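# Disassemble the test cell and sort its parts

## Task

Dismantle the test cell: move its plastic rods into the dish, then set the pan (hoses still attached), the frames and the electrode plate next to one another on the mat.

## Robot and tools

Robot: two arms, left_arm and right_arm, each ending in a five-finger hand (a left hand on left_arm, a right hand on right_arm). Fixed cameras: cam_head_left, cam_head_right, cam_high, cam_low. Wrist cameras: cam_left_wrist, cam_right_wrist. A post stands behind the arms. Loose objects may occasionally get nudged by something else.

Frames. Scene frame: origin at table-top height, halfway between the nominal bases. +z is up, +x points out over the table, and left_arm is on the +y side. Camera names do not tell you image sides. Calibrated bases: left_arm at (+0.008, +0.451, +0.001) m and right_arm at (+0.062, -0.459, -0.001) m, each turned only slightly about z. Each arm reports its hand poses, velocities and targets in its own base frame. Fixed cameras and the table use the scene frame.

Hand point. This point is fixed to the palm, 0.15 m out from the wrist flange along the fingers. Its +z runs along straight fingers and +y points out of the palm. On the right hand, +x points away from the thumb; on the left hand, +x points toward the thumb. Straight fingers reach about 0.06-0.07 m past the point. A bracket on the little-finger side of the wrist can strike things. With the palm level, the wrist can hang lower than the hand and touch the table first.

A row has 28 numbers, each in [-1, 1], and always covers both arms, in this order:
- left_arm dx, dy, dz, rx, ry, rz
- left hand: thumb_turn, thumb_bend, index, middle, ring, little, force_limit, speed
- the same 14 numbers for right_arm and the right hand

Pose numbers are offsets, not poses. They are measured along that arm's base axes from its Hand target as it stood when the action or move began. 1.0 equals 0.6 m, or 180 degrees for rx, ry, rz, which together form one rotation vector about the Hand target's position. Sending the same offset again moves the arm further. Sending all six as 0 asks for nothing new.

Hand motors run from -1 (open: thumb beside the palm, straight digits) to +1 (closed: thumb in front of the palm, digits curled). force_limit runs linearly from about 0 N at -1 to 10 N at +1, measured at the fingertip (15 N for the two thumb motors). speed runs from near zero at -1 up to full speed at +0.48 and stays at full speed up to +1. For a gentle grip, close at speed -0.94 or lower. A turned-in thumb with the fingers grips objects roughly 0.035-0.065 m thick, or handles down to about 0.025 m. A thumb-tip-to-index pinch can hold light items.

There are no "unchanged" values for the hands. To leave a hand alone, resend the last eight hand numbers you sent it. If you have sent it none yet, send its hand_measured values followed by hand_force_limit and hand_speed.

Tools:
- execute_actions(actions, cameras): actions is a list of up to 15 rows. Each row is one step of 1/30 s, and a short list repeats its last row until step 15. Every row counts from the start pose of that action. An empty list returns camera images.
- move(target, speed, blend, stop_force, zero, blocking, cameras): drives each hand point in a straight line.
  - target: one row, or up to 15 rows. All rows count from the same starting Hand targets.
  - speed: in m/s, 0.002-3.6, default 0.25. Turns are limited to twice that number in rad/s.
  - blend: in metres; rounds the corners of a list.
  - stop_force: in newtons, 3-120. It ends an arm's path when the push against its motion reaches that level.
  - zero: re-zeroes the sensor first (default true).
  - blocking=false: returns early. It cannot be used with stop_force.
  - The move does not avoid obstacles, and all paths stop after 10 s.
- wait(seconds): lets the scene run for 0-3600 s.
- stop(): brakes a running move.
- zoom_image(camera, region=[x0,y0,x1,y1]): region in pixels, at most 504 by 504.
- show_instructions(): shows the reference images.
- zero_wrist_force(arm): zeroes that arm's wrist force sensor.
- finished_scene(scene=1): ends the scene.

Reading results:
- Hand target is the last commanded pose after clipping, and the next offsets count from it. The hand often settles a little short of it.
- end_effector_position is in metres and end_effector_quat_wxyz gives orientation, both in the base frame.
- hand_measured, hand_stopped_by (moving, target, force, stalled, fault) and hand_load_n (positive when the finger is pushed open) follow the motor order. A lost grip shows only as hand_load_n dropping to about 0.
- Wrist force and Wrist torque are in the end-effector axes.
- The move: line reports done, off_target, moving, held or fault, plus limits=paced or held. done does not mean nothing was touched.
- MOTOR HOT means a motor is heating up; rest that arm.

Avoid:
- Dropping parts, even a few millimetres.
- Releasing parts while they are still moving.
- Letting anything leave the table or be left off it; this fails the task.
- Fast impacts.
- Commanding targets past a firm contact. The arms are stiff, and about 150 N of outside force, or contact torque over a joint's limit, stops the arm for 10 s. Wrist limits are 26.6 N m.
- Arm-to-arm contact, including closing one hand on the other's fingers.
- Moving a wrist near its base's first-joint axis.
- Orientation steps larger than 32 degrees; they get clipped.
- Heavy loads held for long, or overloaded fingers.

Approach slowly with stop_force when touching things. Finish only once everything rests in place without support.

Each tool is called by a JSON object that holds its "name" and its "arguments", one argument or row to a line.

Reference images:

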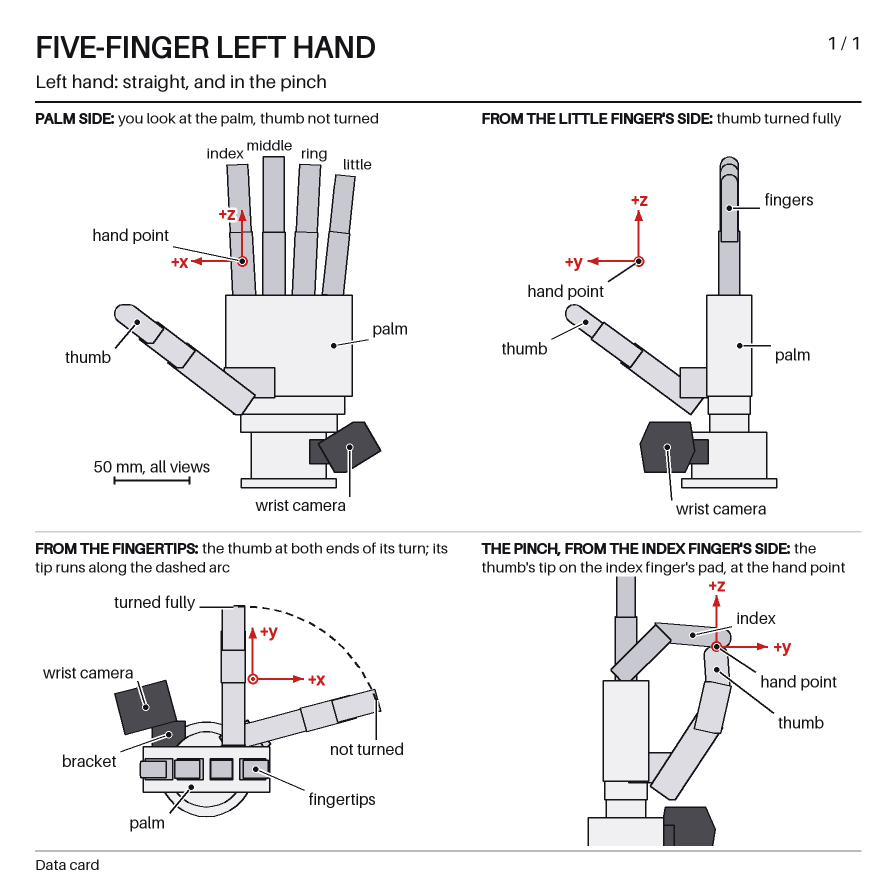

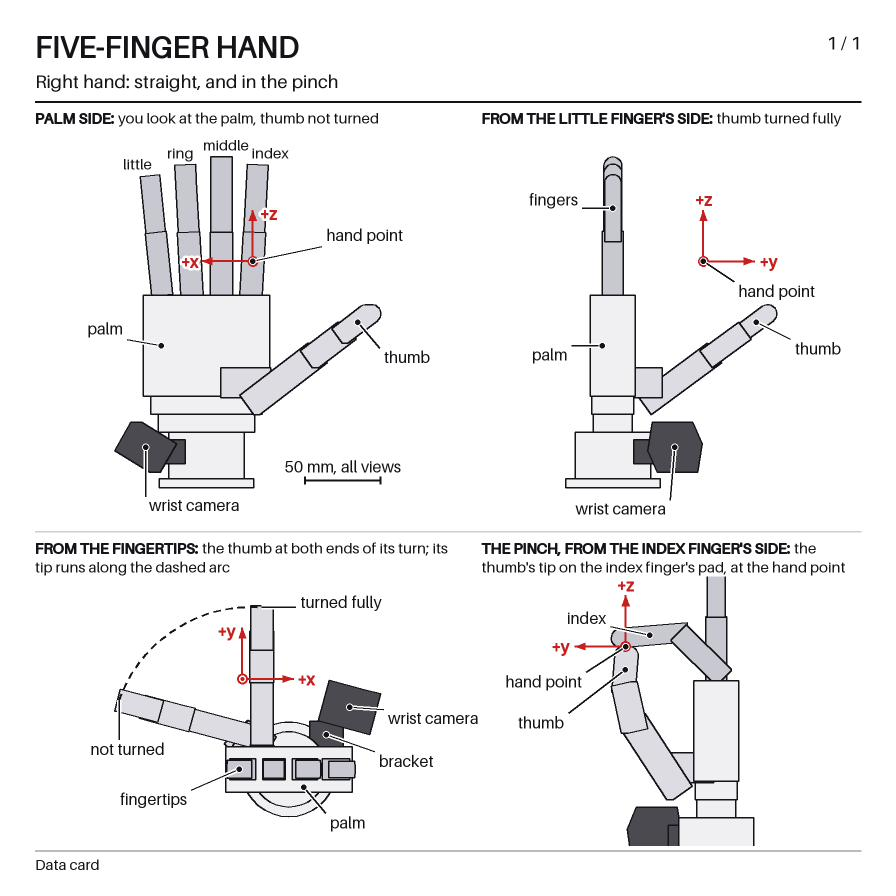

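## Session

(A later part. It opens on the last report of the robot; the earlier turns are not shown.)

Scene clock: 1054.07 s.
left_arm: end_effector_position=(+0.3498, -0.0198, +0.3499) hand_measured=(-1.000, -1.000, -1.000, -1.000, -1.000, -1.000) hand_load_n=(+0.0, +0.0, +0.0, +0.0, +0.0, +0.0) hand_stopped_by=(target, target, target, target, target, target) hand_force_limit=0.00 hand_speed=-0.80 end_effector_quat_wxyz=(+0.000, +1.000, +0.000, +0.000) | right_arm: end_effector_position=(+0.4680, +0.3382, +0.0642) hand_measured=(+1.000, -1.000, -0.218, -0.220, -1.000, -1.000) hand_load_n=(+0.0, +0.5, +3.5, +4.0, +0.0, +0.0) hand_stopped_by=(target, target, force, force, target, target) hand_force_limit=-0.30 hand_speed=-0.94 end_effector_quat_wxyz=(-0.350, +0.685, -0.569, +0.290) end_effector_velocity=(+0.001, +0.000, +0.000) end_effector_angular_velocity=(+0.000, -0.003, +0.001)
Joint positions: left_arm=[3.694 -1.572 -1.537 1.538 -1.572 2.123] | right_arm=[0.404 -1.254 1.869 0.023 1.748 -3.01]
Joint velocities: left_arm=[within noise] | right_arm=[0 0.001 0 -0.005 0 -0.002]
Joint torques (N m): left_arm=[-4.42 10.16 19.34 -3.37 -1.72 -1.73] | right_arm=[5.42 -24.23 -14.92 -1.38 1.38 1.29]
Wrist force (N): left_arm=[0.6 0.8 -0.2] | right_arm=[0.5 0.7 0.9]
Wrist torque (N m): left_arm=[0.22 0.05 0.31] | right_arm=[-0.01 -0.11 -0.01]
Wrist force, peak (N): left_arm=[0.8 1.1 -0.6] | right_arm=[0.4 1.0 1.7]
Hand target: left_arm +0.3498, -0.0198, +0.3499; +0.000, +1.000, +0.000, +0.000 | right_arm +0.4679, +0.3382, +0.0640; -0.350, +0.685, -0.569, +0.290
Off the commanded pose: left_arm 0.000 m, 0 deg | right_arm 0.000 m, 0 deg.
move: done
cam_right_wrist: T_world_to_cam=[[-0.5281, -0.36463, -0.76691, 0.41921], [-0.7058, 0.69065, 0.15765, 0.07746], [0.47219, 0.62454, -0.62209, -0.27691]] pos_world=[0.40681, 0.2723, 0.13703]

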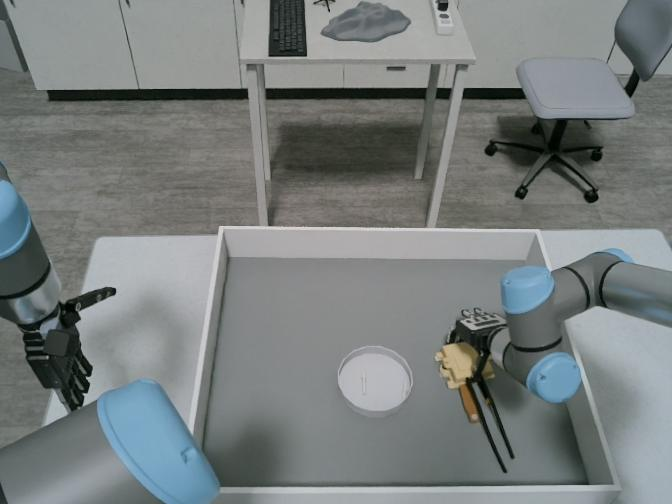

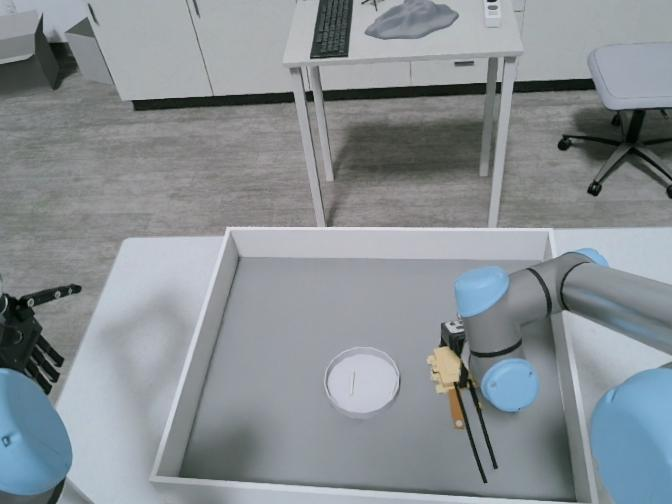

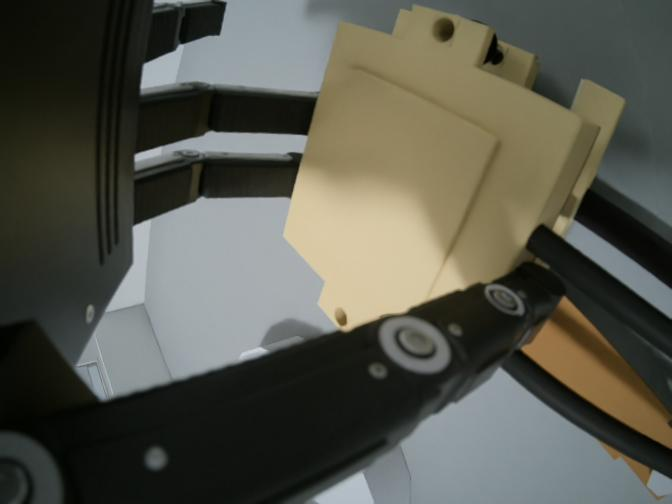

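{"name": "move", "arguments": {
  "target": [
    [0,0,0,0,0,0,-1,-1,-1,-1,-1,-1,0,-0.8, 0,0,0.15,0,0,0,1,-1,0.05,0.05,-1,-1,-0.3,-0.94],
    [0,0,0,0,0,0,-1,-1,-1,-1,-1,-1,0,-0.8, 0.394,-0.06,0.15,0,0,0.186,1,-1,0.05,0.05,-1,-1,-0.3,-0.94]
  ],
  "speed": [0.1,0.12],
  "blend": [0.02,0],
  "cameras": ["cam_head_left","cam_head_right","cam_right_wrist","cam_high"]
}}

Scene clock: 1090.77 s.
left_arm: end_effector_position=(+0.3498, -0.0198, +0.3499) hand_measured=(-1.000, -1.000, -1.000, -1.000, -1.000, -1.000) hand_load_n=(+0.0, +0.0, +0.0, +0.0, +0.0, +0.0) hand_stopped_by=(target, target, target, target, target, target) hand_force_limit=0.00 hand_speed=-0.80 end_effector_quat_wxyz=(+0.000, +1.000, +0.000, +0.000) | right_arm: end_effector_position=(+0.7043, +0.3022, +0.1540) hand_measured=(+1.000, -1.000, -0.218, -0.220, -1.000, -1.000) hand_load_n=(+0.0, +0.5, +3.5, +4.0, +0.0, +0.0) hand_stopped_by=(target, target, force, force, target, target) hand_force_limit=-0.30 hand_speed=-0.94 end_effector_quat_wxyz=(-0.418, +0.820, -0.348, +0.177)
Joint positions: left_arm=[3.694 -1.572 -1.537 1.538 -1.572 2.123] | right_arm=[0.05 -0.81 0.935 0.642 1.008 -3.615]
Joint torques (N m): left_arm=[-4.19 9.62 19.91 -3.43 -1.86 -1.65] | right_arm=[7.32 -50.26 -31.7 1.75 -0.52 -0.68]
Wrist force (N): left_arm=[0.6 0.8 -0.4] | right_arm=[0.4 0.8 1.3]
Wrist torque (N m): left_arm=[0.24 0.03 0.32] | right_arm=[0.01 -0.02 -0.06]
Wrist force, peak (N): left_arm=[0.8 1.3 -0.7] | right_arm=[0.2 1.9 1.9]
Hand target: left_arm +0.3498, -0.0198, +0.3499; +0.000, +1.000, +0.000, +0.000 | right_arm +0.7043, +0.3022, +0.1540; -0.418, +0.820, -0.348, +0.177
Off the commanded pose: left_arm 0.000 m, 0 deg | right_arm 0.000 m, 0 deg.
move: done
cam_right_wrist: T_world_to_cam=[[-0.23966, -0.5955, -0.76677, 0.46627], [-0.9696, 0.18696, 0.15785, 0.593], [0.04935, 0.7813, -0.62221, -0.05961]] pos_world=[0.68966, 0.21337, 0.22683]
Images, in order (width x height): cam_head_left 672x504, cam_head_right 672x504, cam_high 672x504, cam_right_wrist 672x504.

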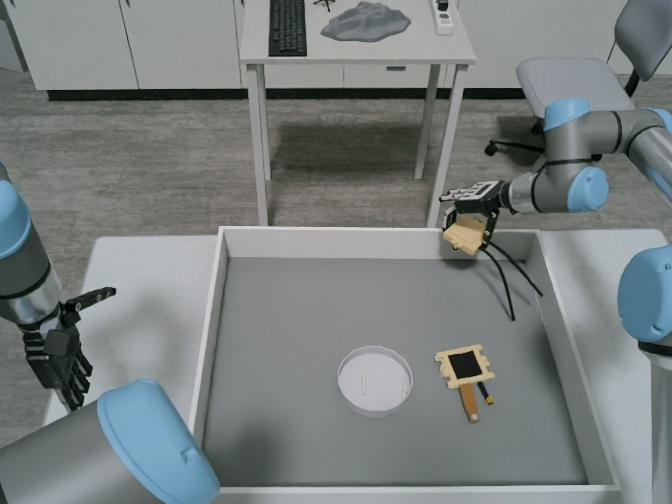

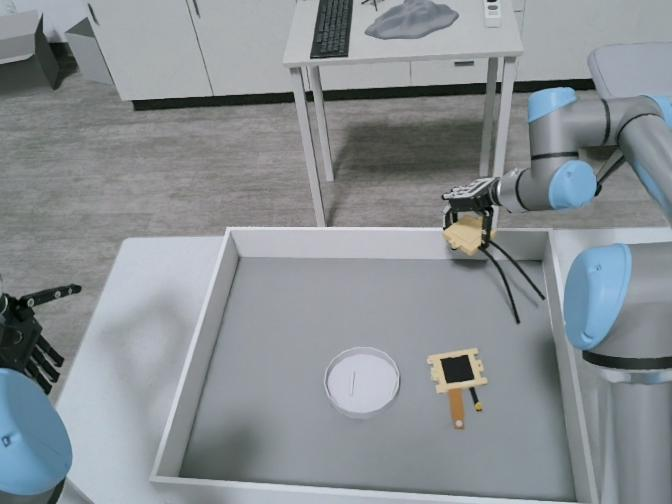

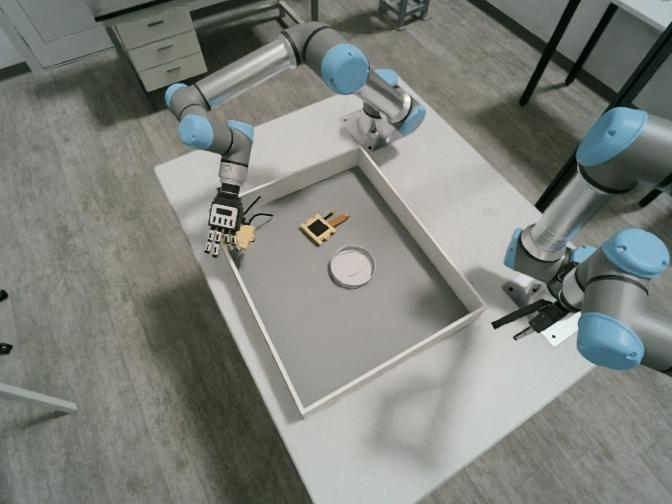

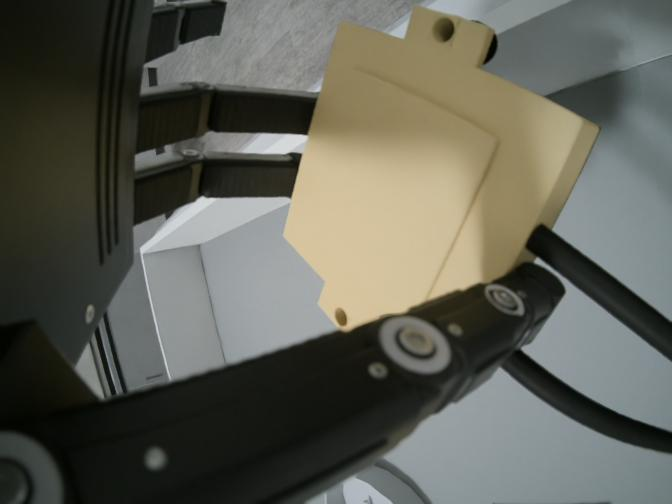

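{"name": "move", "arguments": {
  "target": [
    [0,0,0,0,0,0,-1,-1,-1,-1,-1,-1,0,-0.8, -0.05,0.001,-0.06,0,0,0,1,-1,0.05,0.05,-1,-1,-0.3,-0.94],
    [0,0,0,0,0,0,-1,-1,-1,-1,-1,-1,0,-0.8, -0.05,0.001,-0.173,0,0,0,1,-1,0.05,0.05,-1,-1,-0.3,-0.94]
  ],
  "speed": [0.1,0.08],
  "blend": [0.02,0],
  "cameras": ["cam_head_left","cam_head_right","cam_right_wrist","cam_high"]
}}

{"name": "zoom_image", "arguments": {
  "camera": "cam_head_left",
  "region": [410, 220, 570, 340]
}}

Scene clock: 1109.27 s.
left_arm: end_effector_position=(+0.3498, -0.0198, +0.3499) hand_measured=(-1.000, -1.000, -1.000, -1.000, -1.000, -1.000) hand_load_n=(+0.0, +0.0, +0.0, +0.0, +0.0, +0.0) hand_stopped_by=(target, target, target, target, target, target) hand_force_limit=0.00 hand_speed=-0.80 end_effector_quat_wxyz=(+0.000, +1.000, +0.000, +0.000) | right_arm: end_effector_position=(+0.6764, +0.3039, +0.0913) hand_measured=(+1.000, -1.000, -0.218, -0.220, -1.000, -1.000) hand_load_n=(+0.0, +0.5, +4.0, +4.0, +1.0, +0.0) hand_stopped_by=(target, target, force, force, target, target) hand_force_limit=-0.30 hand_speed=-0.94 end_effector_quat_wxyz=(-0.422, +0.819, -0.345, +0.180)
Joint positions: left_arm=[3.694 -1.572 -1.537 1.538 -1.572 2.123] | right_arm=[0.053 -0.85 1.172 0.434 1.006 -3.613]
Joint torques (N m): left_arm=[-5.04 9.77 18.57 -3.4 -1.81 -1.5] | right_arm=[0.55 -48.64 -18.18 1.65 -0.75 0.06]
Wrist force (N): left_arm=[0.8 0.8 -0.6] | right_arm=[0.5 -14.0 -4.1]
Wrist torque (N m): left_arm=[0.25 0.00 0.33] | right_arm=[0.69 0.31 -0.63]
Wrist force, peak (N): left_arm=[1.0 1.0 -0.6] | right_arm=[-1.8 -109.7 -81.7]
Hand target: left_arm +0.3498, -0.0198, +0.3499; +0.000, +1.000, +0.000, +0.000 | right_arm +0.6764, +0.3039, +0.0913; -0.422, +0.819, -0.345, +0.180 (not the last commanded pose)
Off the commanded pose: left_arm 0.000 m, 0 deg | right_arm 0.041 m, 1 deg.
FORCE FAULT: contact force on the right arm reached its limit, and that arm stopped. The contact can be on any part of that arm, not only on its tool. That arm's remaining commands of this call were not run. That arm is still stopped at the end of this call. That arm stays stopped for about 10 more seconds. Until then a move that you send moves the other arm only, and its call returns only when the move has ended. Once the stop has ended, the next robot result says so. If the stop ends while you think or write, that arm runs what you send next, counted from a new Hand target: where the arm stands when the stop ends. While its stop runs, that arm, its gripper or tool too, takes no new command. Until it ends, the stop uses up actions while you think or wait. An arm that is not stopped still takes commands.
move: fault (right_arm); path passed 1 of 2 targets
cam_right_wrist: T_world_to_cam=[[-0.22968, -0.59359, -0.7713, 0.4057], [-0.97182, 0.18303, 0.14853, 0.57903], [0.05301, 0.78368, -0.6189, -0.1021]] pos_world=[0.66131, 0.21485, 0.16372]
Images, in order (width x height): cam_head_left 672x504, cam_head_right 672x504, cam_high 672x504, cam_right_wrist 672x504.

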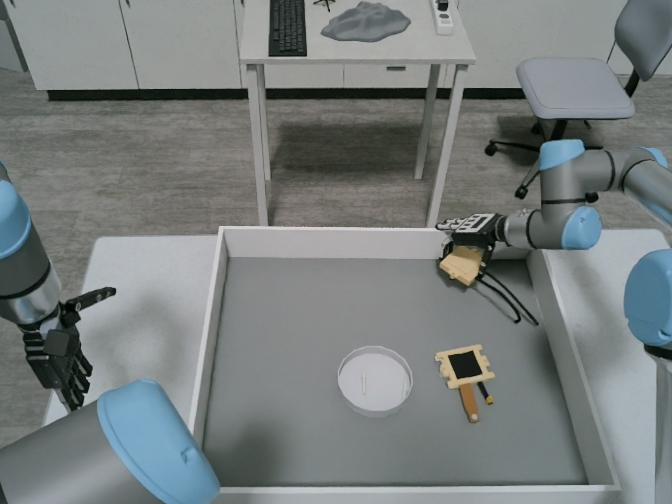

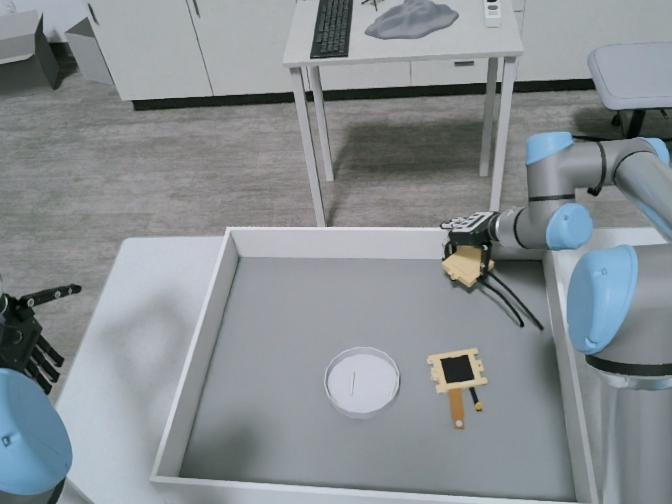

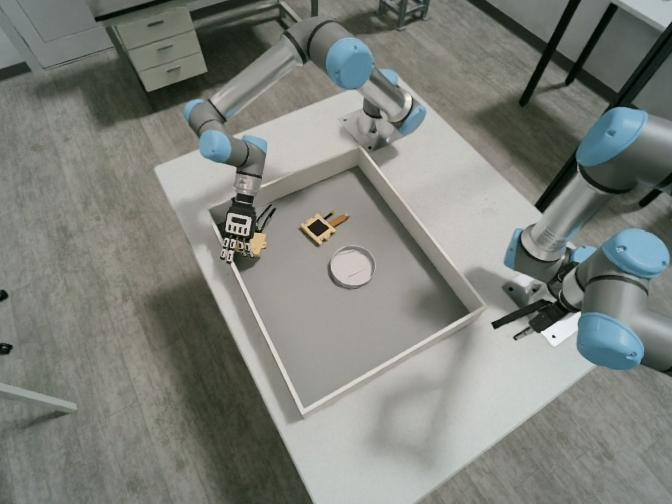

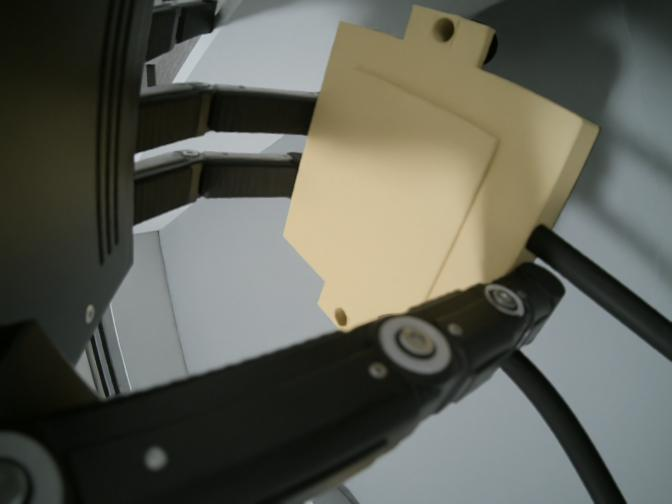

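Scaled by 3.150 from the camera's image (finer frame: 960x720).

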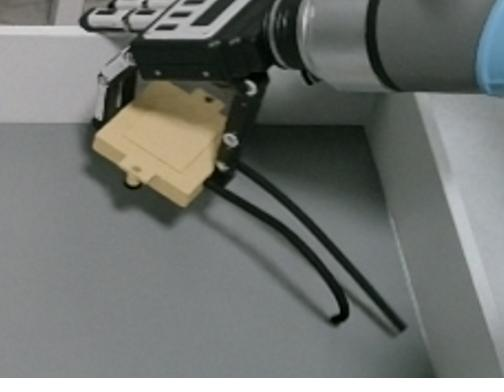

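{"name": "wait", "arguments": {
  "seconds": 6
}}

Scene clock: 1179.83 s.
left_arm: end_effector_position=(+0.3498, -0.0198, +0.3499) hand_measured=(-1.000, -1.000, -1.000, -1.000, -1.000, -1.000) hand_load_n=(+0.0, +0.0, +0.0, +0.0, +0.0, +0.0) hand_stopped_by=(target, target, target, target, target, target) hand_force_limit=0.00 hand_speed=-0.80 end_effector_quat_wxyz=(+0.000, +1.000, +0.000, +0.000) | right_arm: end_effector_position=(+0.6764, +0.3039, +0.0913) hand_measured=(+1.000, -1.000, -0.218, -0.220, -1.000, -1.000) hand_load_n=(+0.0, +1.0, +3.5, +4.0, +1.0, +0.0) hand_stopped_by=(target, target, force, force, target, target) hand_force_limit=-0.30 hand_speed=-0.94 end_effector_quat_wxyz=(-0.422, +0.819, -0.345, +0.180)
Joint positions: left_arm=[3.694 -1.572 -1.537 1.538 -1.572 2.123] | right_arm=[0.053 -0.85 1.172 0.434 1.006 -3.613]
Joint torques (N m): left_arm=[-4.79 9.8 17.74 -3.5 -1.84 -1.71] | right_arm=[-0.72 -31.08 -19.48 4.26 -0.76 0.25]
Wrist force (N): left_arm=[0.5 0.8 -0.3] | right_arm=[0.6 -13.9 -3.5]
Wrist torque (N m): left_arm=[0.24 0.06 0.31] | right_arm=[0.64 0.25 -0.62]
Wrist force, peak (N): left_arm=[0.7 1.4 -0.4] | right_arm=[0.5 -14.6 -4.0]
Hand target: left_arm +0.3498, -0.0198, +0.3499; +0.000, +1.000, +0.000, +0.000 | right_arm +0.6764, +0.3039, +0.0913; -0.422, +0.819, -0.345, +0.180 (not the last commanded pose)
Off the commanded pose: left_arm 0.000 m, 0 deg | right_arm 0.041 m, 1 deg.
FORCE FAULT, CONTINUED: the right arm's stop, for the force fault that an earlier result reported, is over. The rest of the stop counts as 19 of the actions that you can send in this scene. During its stop the right arm's controller moved it back a little. That arm's target is now where it stood when the stop ended, not its last command. That arm accepts commands again.
wait: 6.00 s; at rest from the start

{"name": "move", "arguments": {
  "target": [
    [0,0,0,0,0,0,-1,-1,-1,-1,-1,-1,0,-0.8, 0,0,0.098,0,0,0,1,-1,0.05,0.05,-1,-1,-0.3,-0.94]
  ],
  "speed": 0.08
}}

{"name": "move", "arguments": {
  "target": [
    [0,0,0,0,0,0,-1,-1,-1,-1,-1,-1,0,-0.8, -0.1258,0.047,0,-0.0019,0.0028,0.1652,1,-1,0.05,0.05,-0.6,-0.6,-0.3,-0.8]
  ],
  "speed": 0.1,
  "cameras": ["cam_head_left","cam_head_right","cam_right_wrist","cam_high"]
}}

Scene clock: 1196.50 s.
left_arm: end_effector_position=(+0.3498, -0.0198, +0.3499) hand_measured=(-1.000, -1.000, -1.000, -1.000, -1.000, -1.000) hand_load_n=(+0.0, +0.0, +0.0, +0.0, +0.0, +0.0) hand_stopped_by=(target, target, target, target, target, target) hand_force_limit=0.00 hand_speed=-0.80 end_effector_quat_wxyz=(+0.000, +1.000, +0.000, +0.000) | right_arm: end_effector_position=(+0.6764, +0.3039, +0.1503) hand_measured=(+1.000, -1.000, -0.218, -0.220, -1.000, -1.000) hand_load_n=(+0.0, +0.5, +3.5, +4.5, +0.0, +0.0) hand_stopped_by=(target, target, force, force, target, target) hand_force_limit=-0.30 hand_speed=-0.94 end_effector_quat_wxyz=(-0.422, +0.819, -0.345, +0.180)
Joint positions: left_arm=[3.694 -1.572 -1.537 1.538 -1.572 2.123] | right_arm=[0.053 -0.89 1.084 0.561 1.006 -3.612]
Joint torques (N m): left_arm=[-4.63 9.83 17.74 -3.44 -1.82 -1.57] | right_arm=[1.42 -40.1 -9.61 -0.78 -0.1 -1.14]
Wrist force (N): left_arm=[0.6 0.7 -0.3] | right_arm=[-0.3 1.0 1.5]
Wrist torque (N m): left_arm=[0.23 0.05 0.31] | right_arm=[0.07 0.08 -0.10]
Wrist force, peak (N): left_arm=[1.1 1.0 -0.6] | right_arm=[0.6 -14.2 -4.1]
Hand target: left_arm +0.3498, -0.0198, +0.3499; +0.000, +1.000, +0.000, +0.000 | right_arm +0.6764, +0.3039, +0.1501; -0.422, +0.819, -0.345, +0.180
Off the commanded pose: left_arm 0.000 m, 0 deg | right_arm 0.000 m, 0 deg.
move: done

Scene clock: 1199.53 s.
left_arm: end_effector_position=(+0.3498, -0.0198, +0.3499) hand_measured=(-1.000, -1.000, -1.000, -1.000, -1.000, -1.000) hand_load_n=(+0.0, +0.0, +0.0, +0.0, +0.0, +0.0) hand_stopped_by=(target, target, target, target, target, target) hand_force_limit=0.00 hand_speed=-0.80 end_effector_quat_wxyz=(+0.000, +1.000, +0.000, +0.000) | right_arm: end_effector_position=(+0.6010, +0.3322, +0.1501) hand_measured=(+1.000, -1.000, -0.218, -0.220, -0.600, -0.600) hand_load_n=(+0.0, +1.0, +3.5, +4.5, +0.0, +0.0) hand_stopped_by=(target, target, force, force, target, target) hand_force_limit=-0.30 hand_speed=-0.80 end_effector_quat_wxyz=(-0.450, +0.882, -0.124, +0.063)
Joint positions: left_arm=[3.694 -1.572 -1.537 1.538 -1.572 2.123] | right_arm=[0.05 -0.791 0.993 0.949 0.698 -4.184]
Joint torques (N m): left_arm=[-4.47 9.9 16.85 -3.58 -1.74 -1.64] | right_arm=[-5.47 -64.95 -5.17 1.41 1.14 -0.17]
Wrist force (N): left_arm=[1.1 0.8 -0.3] | right_arm=[0.2 1.1 1.5]
Wrist torque (N m): left_arm=[0.24 -0.04 0.35] | right_arm=[0.08 0.02 -0.09]
Wrist force, peak (N): left_arm=[0.8 1.1 -0.7] | right_arm=[0.0 1.3 1.6]
Hand target: left_arm +0.3498, -0.0198, +0.3499; +0.000, +1.000, +0.000, +0.000 | right_arm +0.6009, +0.3321, +0.1501; -0.450, +0.882, -0.124, +0.063
Off the commanded pose: left_arm 0.000 m, 0 deg | right_arm 0.000 m, 0 deg.
move: done
cam_right_wrist: T_world_to_cam=[[0.08977, -0.6354, -0.76694, 0.27172], [-0.93358, -0.32194, 0.15744, 0.63526], [-0.34695, 0.70187, -0.6221, 0.18413]] pos_world=[0.63256, 0.24793, 0.22293]
Images, in order (width x height): cam_head_left 672x504, cam_head_right 672x504, cam_high 672x504, cam_right_wrist 672x504.

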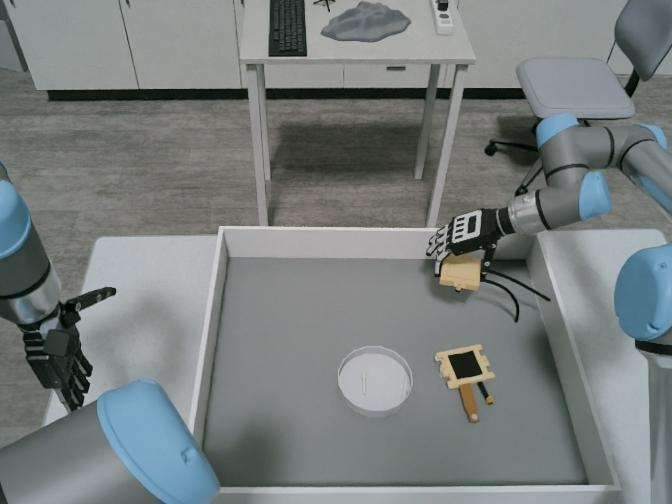

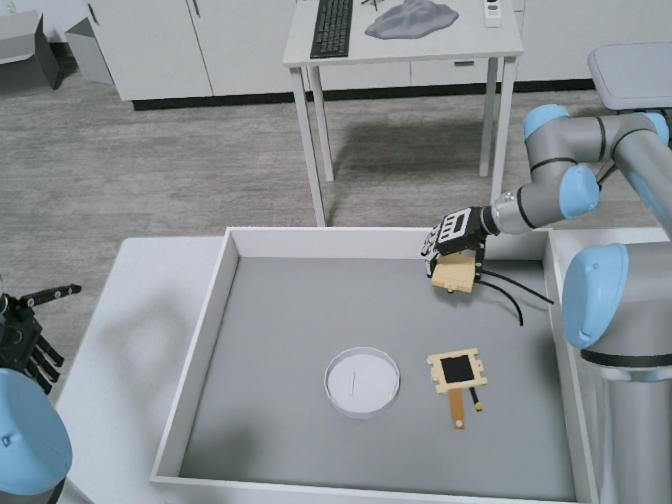

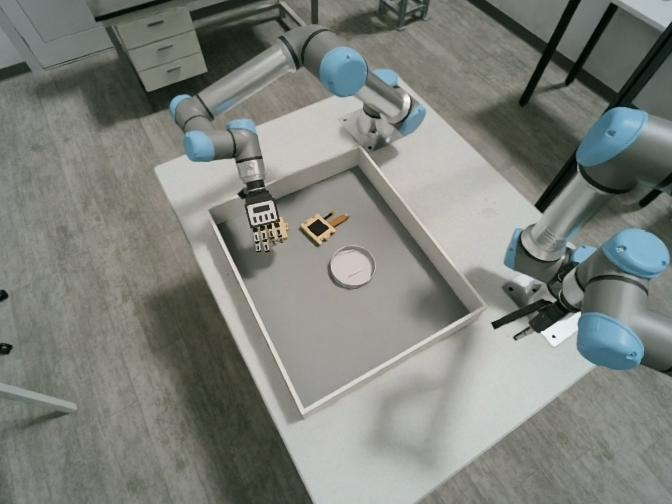

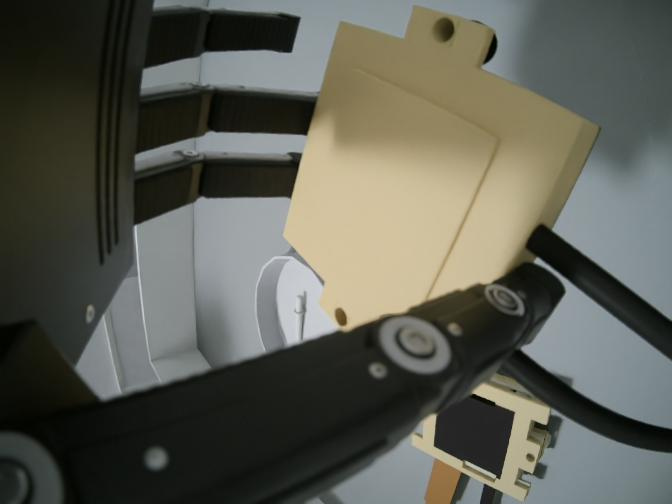

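{"name": "move", "arguments": {
  "target": [
    [0,0,0,0,0,0,-1,-1,-1,-1,-1,-1,0,-0.8, 0,0,-0.165,0,0,0,1,-1,0.05,0.05,-0.6,-0.6,-0.3,-0.8]
  ],
  "speed": 0.06,
  "stop_force": 8
}}

{"name": "move", "arguments": {
  "target": [
    [0,0,0,0,0,0,-1,-1,-1,-1,-1,-1,0,-0.8, 0,0,-0.05,0,0,0,1,-1,0.05,0.05,-0.6,-0.6,-0.3,-0.8]
  ],
  "speed": 0.01,
  "stop_force": 3,
  "cameras": ["cam_head_left","cam_head_right","cam_right_wrist","cam_high"]
}}

{"name": "zoom_image", "arguments": {
  "camera": "cam_head_left",
  "region": [410, 230, 570, 350]
}}

Scene clock: 1239.10 s.
left_arm: end_effector_position=(+0.3498, -0.0198, +0.3499) hand_measured=(-1.000, -1.000, -1.000, -1.000, -1.000, -1.000) hand_load_n=(+0.0, +0.0, -0.5, +0.0, +0.0, +0.0) hand_stopped_by=(target, target, target, target, target, target) hand_force_limit=0.00 hand_speed=-0.80 end_effector_quat_wxyz=(+0.000, +1.000, +0.000, +0.000) | right_arm: end_effector_position=(+0.6009, +0.3321, +0.0511) hand_measured=(+1.000, -1.000, -0.218, -0.220, -0.600, -0.600) hand_load_n=(+0.0, +1.0, +3.5, +4.0, +0.0, +0.0) hand_stopped_by=(target, target, force, force, target, target) hand_force_limit=-0.30 hand_speed=-0.80 end_effector_quat_wxyz=(-0.450, +0.882, -0.125, +0.063)
Joint positions: left_arm=[3.694 -1.572 -1.537 1.538 -1.572 2.123] | right_arm=[0.05 -0.712 1.112 0.751 0.698 -4.184]
Joint torques (N m): left_arm=[-3.93 8.77 16.54 -3.66 -1.78 -1.58] | right_arm=[-3.97 -65.99 -29.47 0.55 0.75 0.63]
Wrist force (N): left_arm=[0.5 0.9 -0.7] | right_arm=[0.0 1.0 1.4]
Wrist torque (N m): left_arm=[0.27 0.05 0.31] | right_arm=[0.09 0.06 -0.07]
Wrist force, peak (N): left_arm=[1.1 0.9 -0.6] | right_arm=[-0.4 1.8 2.0]
Hand target: left_arm +0.3498, -0.0198, +0.3499; +0.000, +1.000, +0.000, +0.000 | right_arm +0.6009, +0.3321, +0.0511; -0.450, +0.882, -0.124, +0.063
Off the commanded pose: left_arm 0.000 m, 0 deg | right_arm 0.000 m, 0 deg.
move: done

Scene clock: 1241.63 s.
left_arm: end_effector_position=(+0.3498, -0.0198, +0.3499) hand_measured=(-1.000, -1.000, -1.000, -1.000, -1.000, -1.000) hand_load_n=(+0.0, +0.0, +0.0, +0.0, +0.0, +0.0) hand_stopped_by=(target, target, target, target, target, target) hand_force_limit=0.00 hand_speed=-0.80 end_effector_quat_wxyz=(+0.000, +1.000, +0.000, +0.000) | right_arm: end_effector_position=(+0.6009, +0.3321, +0.0367) hand_measured=(+1.000, -1.000, -0.218, -0.220, -0.600, -0.600) hand_load_n=(+0.0, +1.0, +3.5, +4.5, +0.0, -0.5) hand_stopped_by=(target, target, force, force, target, target) hand_force_limit=-0.30 hand_speed=-0.80 end_effector_quat_wxyz=(-0.450, +0.882, -0.124, +0.063)
Joint positions: left_arm=[3.694 -1.572 -1.537 1.538 -1.572 2.123] | right_arm=[0.05 -0.697 1.124 0.724 0.698 -4.184]
Joint torques (N m): left_arm=[-4.59 9.93 15.9 -3.4 -1.85 -1.63] | right_arm=[1.11 -63.81 -28.12 2.79 0.31 -1.29]
Wrist force (N): left_arm=[0.6 1.1 -0.4] | right_arm=[-0.2 -1.9 -0.2]
Wrist torque (N m): left_arm=[0.29 0.04 0.31] | right_arm=[0.07 0.11 -0.16]
Wrist force, peak (N): left_arm=[1.0 1.0 -0.8] | right_arm=[-0.4 -5.4 -2.5]
Hand target: left_arm +0.3498, -0.0198, +0.3499; +0.000, +1.000, +0.000, +0.000 | right_arm +0.6009, +0.3321, +0.0367; -0.450, +0.882, -0.124, +0.063 (not the last commanded pose)
Off the commanded pose: left_arm 0.000 m, 0 deg | right_arm 0.016 m, 0 deg.
move: contact (right_arm)
cam_right_wrist: T_world_to_cam=[[0.08967, -0.6355, -0.76687, 0.18477], [-0.9336, -0.32184, 0.15754, 0.65306], [-0.34693, 0.70183, -0.62216, 0.11366]] pos_world=[0.63256, 0.24783, 0.10953]
Images, in order (width x height): cam_head_left 672x504, cam_head_right 672x504, cam_high 672x504, cam_right_wrist 672x504.

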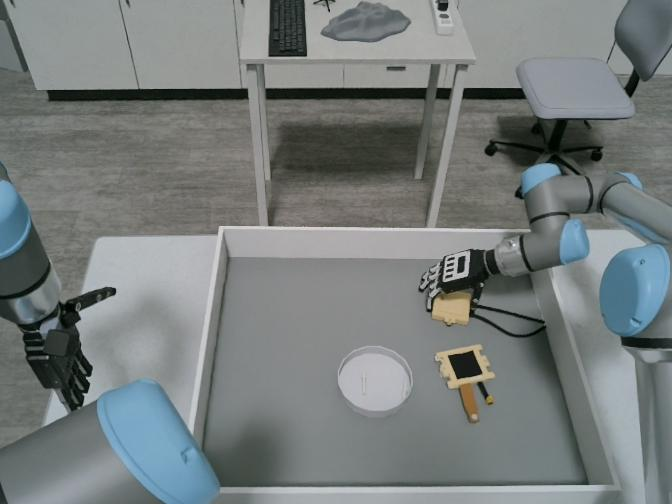

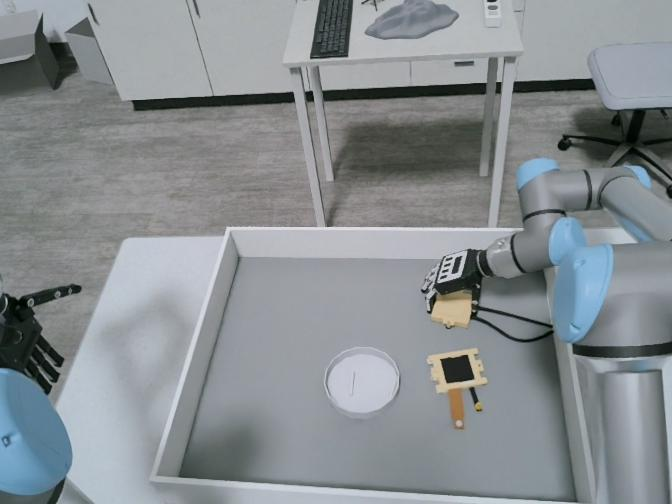

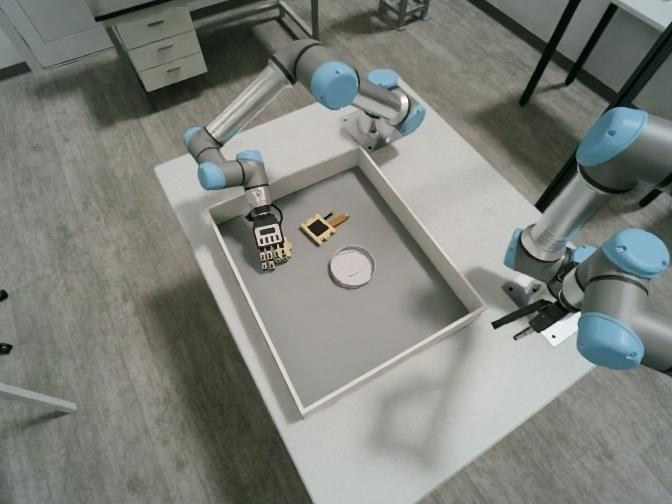

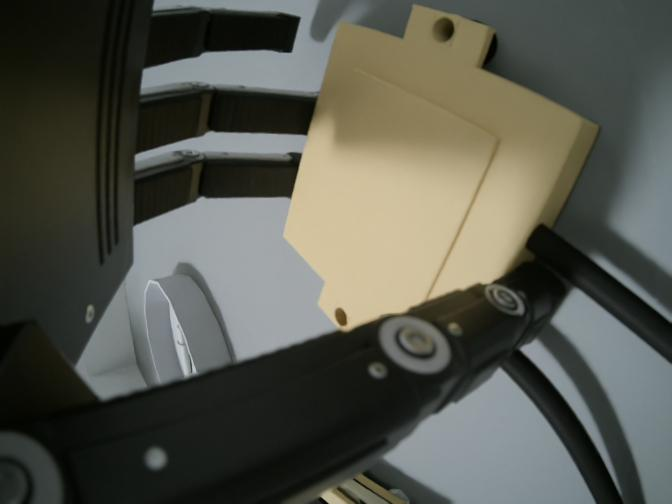

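Scaled by 3.150 from the camera's image (finer frame: 960x720).

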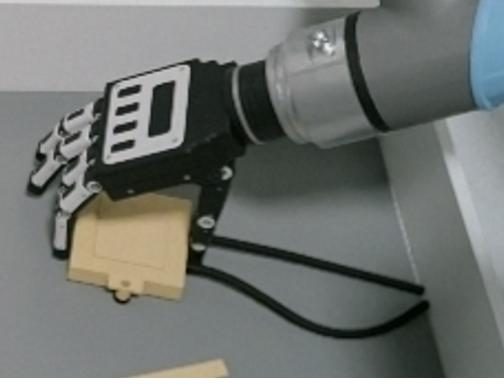

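{"name": "move", "arguments": {
  "target": [
    [0,0,0,0,0,0,-1,-1,-1,-1,-1,-1,0,-0.8, 0,0,0.04,0,0,0,1,-1,0.05,0.05,-0.6,-0.6,-0.3,-0.8],
    [0,0,0,0,0,0,-1,-1,-1,-1,-1,-1,0,-0.8, 0.012,0.062,0.04,0,0,0,1,-1,0.05,0.05,-0.6,-0.6,-0.3,-0.8]
  ],
  "speed": 0.06,
  "blend": [0.01,0]
}}

{"name": "move", "arguments": {
  "target": [
    [0,0,0,0,0,0,-1,-1,-1,-1,-1,-1,0,-0.8, 0,0,-0.067,0,0,0,1,-1,0.05,0.05,-0.6,-0.6,-0.3,-0.8]
  ],
  "speed": 0.015,
  "stop_force": 3,
  "cameras": ["cam_head_left","cam_head_right","cam_right_wrist","cam_low"]
}}

{"name": "zoom_image", "arguments": {
  "camera": "cam_head_left",
  "region": [410, 230, 570, 350]
}}

{"name": "zoom_image", "arguments": {
  "camera": "cam_low",
  "region": [200, 200, 440, 380]
}}

Scene clock: 1267.27 s.
left_arm: end_effector_position=(+0.3498, -0.0198, +0.3499) hand_measured=(-1.000, -1.000, -1.000, -1.000, -1.000, -1.000) hand_load_n=(+0.0, +0.0, +0.0, +0.0, +0.0, +0.0) hand_stopped_by=(target, target, target, target, target, target) hand_force_limit=0.00 hand_speed=-0.80 end_effector_quat_wxyz=(+0.000, +1.000, +0.000, +0.000) | right_arm: end_effector_position=(+0.6082, +0.3693, +0.0605) hand_measured=(+1.000, -1.000, -0.218, -0.220, -0.600, -0.600) hand_load_n=(+0.0, +1.0, +3.5, +4.0, -0.5, +0.0) hand_stopped_by=(target, target, force, force, target, target) hand_force_limit=-0.30 hand_speed=-0.80 end_effector_quat_wxyz=(-0.450, +0.882, -0.124, +0.063) end_effector_velocity=(-0.002, -0.001, +0.000) end_effector_angular_velocity=(+0.000, +0.002, +0.002)
Joint positions: left_arm=[3.694 -1.572 -1.537 1.538 -1.572 2.123] | right_arm=[0.111 -0.688 1.025 0.75 0.725 -4.1]
Joint velocities: left_arm=[within noise] | right_arm=[-0.001 -0.002 0.005 0.002 -0.002 -0.004]
Joint torques (N m): left_arm=[-4.46 9.96 15.55 -3.56 -1.83 -1.5] | right_arm=[-8.56 -66.31 -7.07 2.93 -3.44 -1.17]
Wrist force (N): left_arm=[0.9 1.1 -0.6] | right_arm=[0.0 1.4 1.5]
Wrist torque (N m): left_arm=[0.30 -0.01 0.32] | right_arm=[0.15 0.03 0.00]
Wrist force, peak (N): left_arm=[0.9 1.2 -0.5] | right_arm=[0.0 1.8 1.9]
Hand target: left_arm +0.3498, -0.0198, +0.3499; +0.000, +1.000, +0.000, +0.000 | right_arm +0.6081, +0.3693, +0.0607; -0.450, +0.882, -0.124, +0.063
Off the commanded pose: left_arm 0.000 m, 0 deg | right_arm 0.000 m, 0 deg.
move: done

Scene clock: 1269.90 s.
left_arm: end_effector_position=(+0.3498, -0.0198, +0.3499) hand_measured=(-1.000, -1.000, -1.000, -1.000, -1.000, -1.000) hand_load_n=(+0.0, +0.0, +0.0, +0.0, +0.0, +0.0) hand_stopped_by=(target, target, target, target, target, target) hand_force_limit=0.00 hand_speed=-0.80 end_effector_quat_wxyz=(+0.000, +1.000, +0.000, +0.000) | right_arm: end_effector_position=(+0.6081, +0.3693, +0.0369) hand_measured=(+1.000, -1.000, -0.218, -0.220, -0.600, -0.600) hand_load_n=(+0.0, +0.5, +3.5, +4.0, +0.0, +0.0) hand_stopped_by=(target, target, force, force, target, target) hand_force_limit=-0.30 hand_speed=-0.80 end_effector_quat_wxyz=(-0.450, +0.882, -0.124, +0.063)
Joint positions: left_arm=[3.694 -1.572 -1.537 1.538 -1.572 2.123] | right_arm=[0.111 -0.665 1.047 0.706 0.724 -4.1]
Joint torques (N m): left_arm=[-4.34 10.12 14.69 -3.32 -1.72 -1.64] | right_arm=[-4.74 -65.61 -29.04 1.51 1.45 1.09]
Wrist force (N): left_arm=[0.7 0.9 -0.6] | right_arm=[0.2 -0.1 -0.1]
Wrist torque (N m): left_arm=[0.27 0.02 0.32] | right_arm=[0.17 0.07 -0.03]
Wrist force, peak (N): left_arm=[0.9 1.1 -0.4] | right_arm=[0.1 -5.3 -3.0]
Hand target: left_arm +0.3498, -0.0198, +0.3499; +0.000, +1.000, +0.000, +0.000 | right_arm +0.6081, +0.3693, +0.0369; -0.450, +0.882, -0.124, +0.063 (not the last commanded pose)
Off the commanded pose: left_arm 0.000 m, 0 deg | right_arm 0.016 m, 0 deg.
move: contact (right_arm)
cam_right_wrist: T_world_to_cam=[[0.0897, -0.63543, -0.76693, 0.20788], [-0.93358, -0.32189, 0.1575, 0.67174], [-0.34695, 0.70187, -0.6221, 0.09017]] pos_world=[0.63976, 0.28503, 0.10973]
Images, in order (width x height): cam_head_left 672x504, cam_head_right 672x504, cam_low 672x504, cam_right_wrist 672x504.

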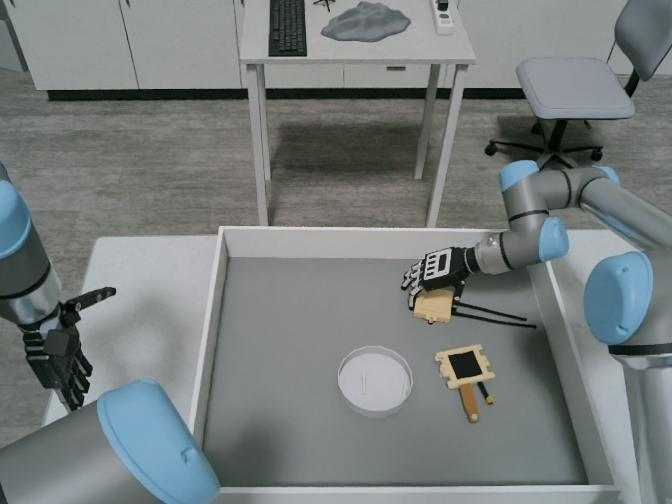

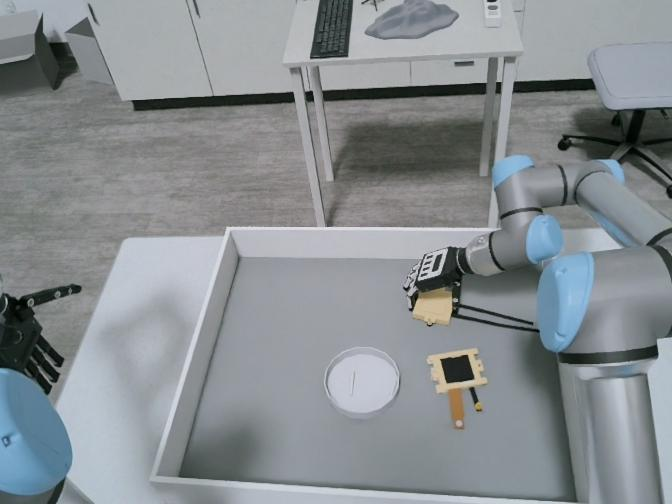

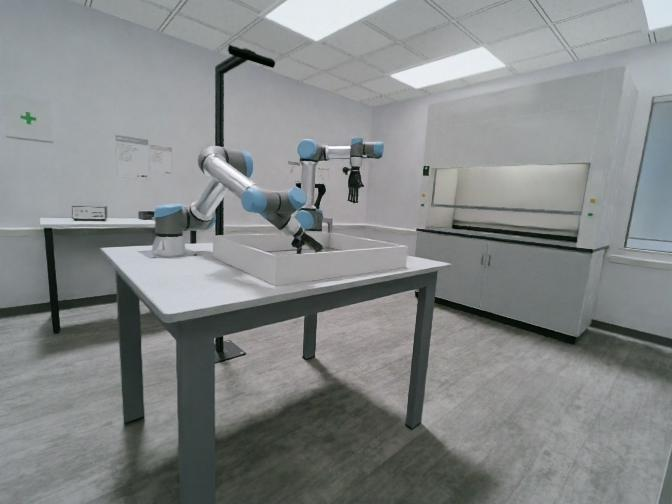

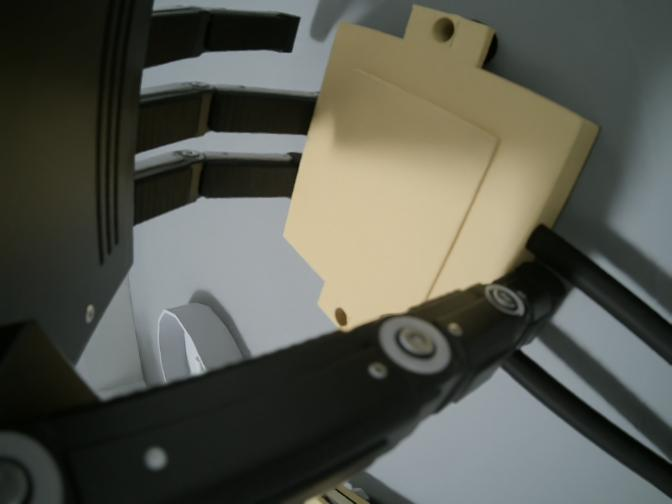

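Scaled by 3.150 from the camera's image (finer frame: 960x720).

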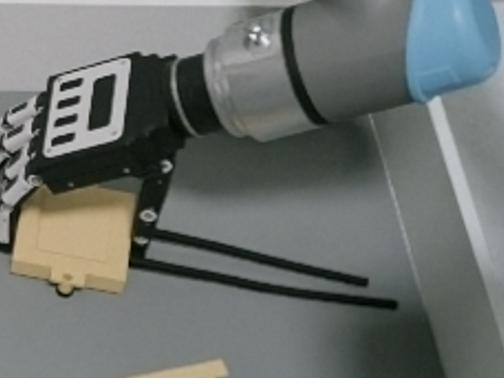

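Scaled by 2.100 from the camera's image (finer frame: 960x720).

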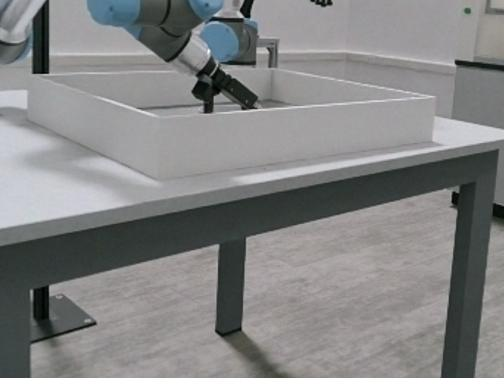

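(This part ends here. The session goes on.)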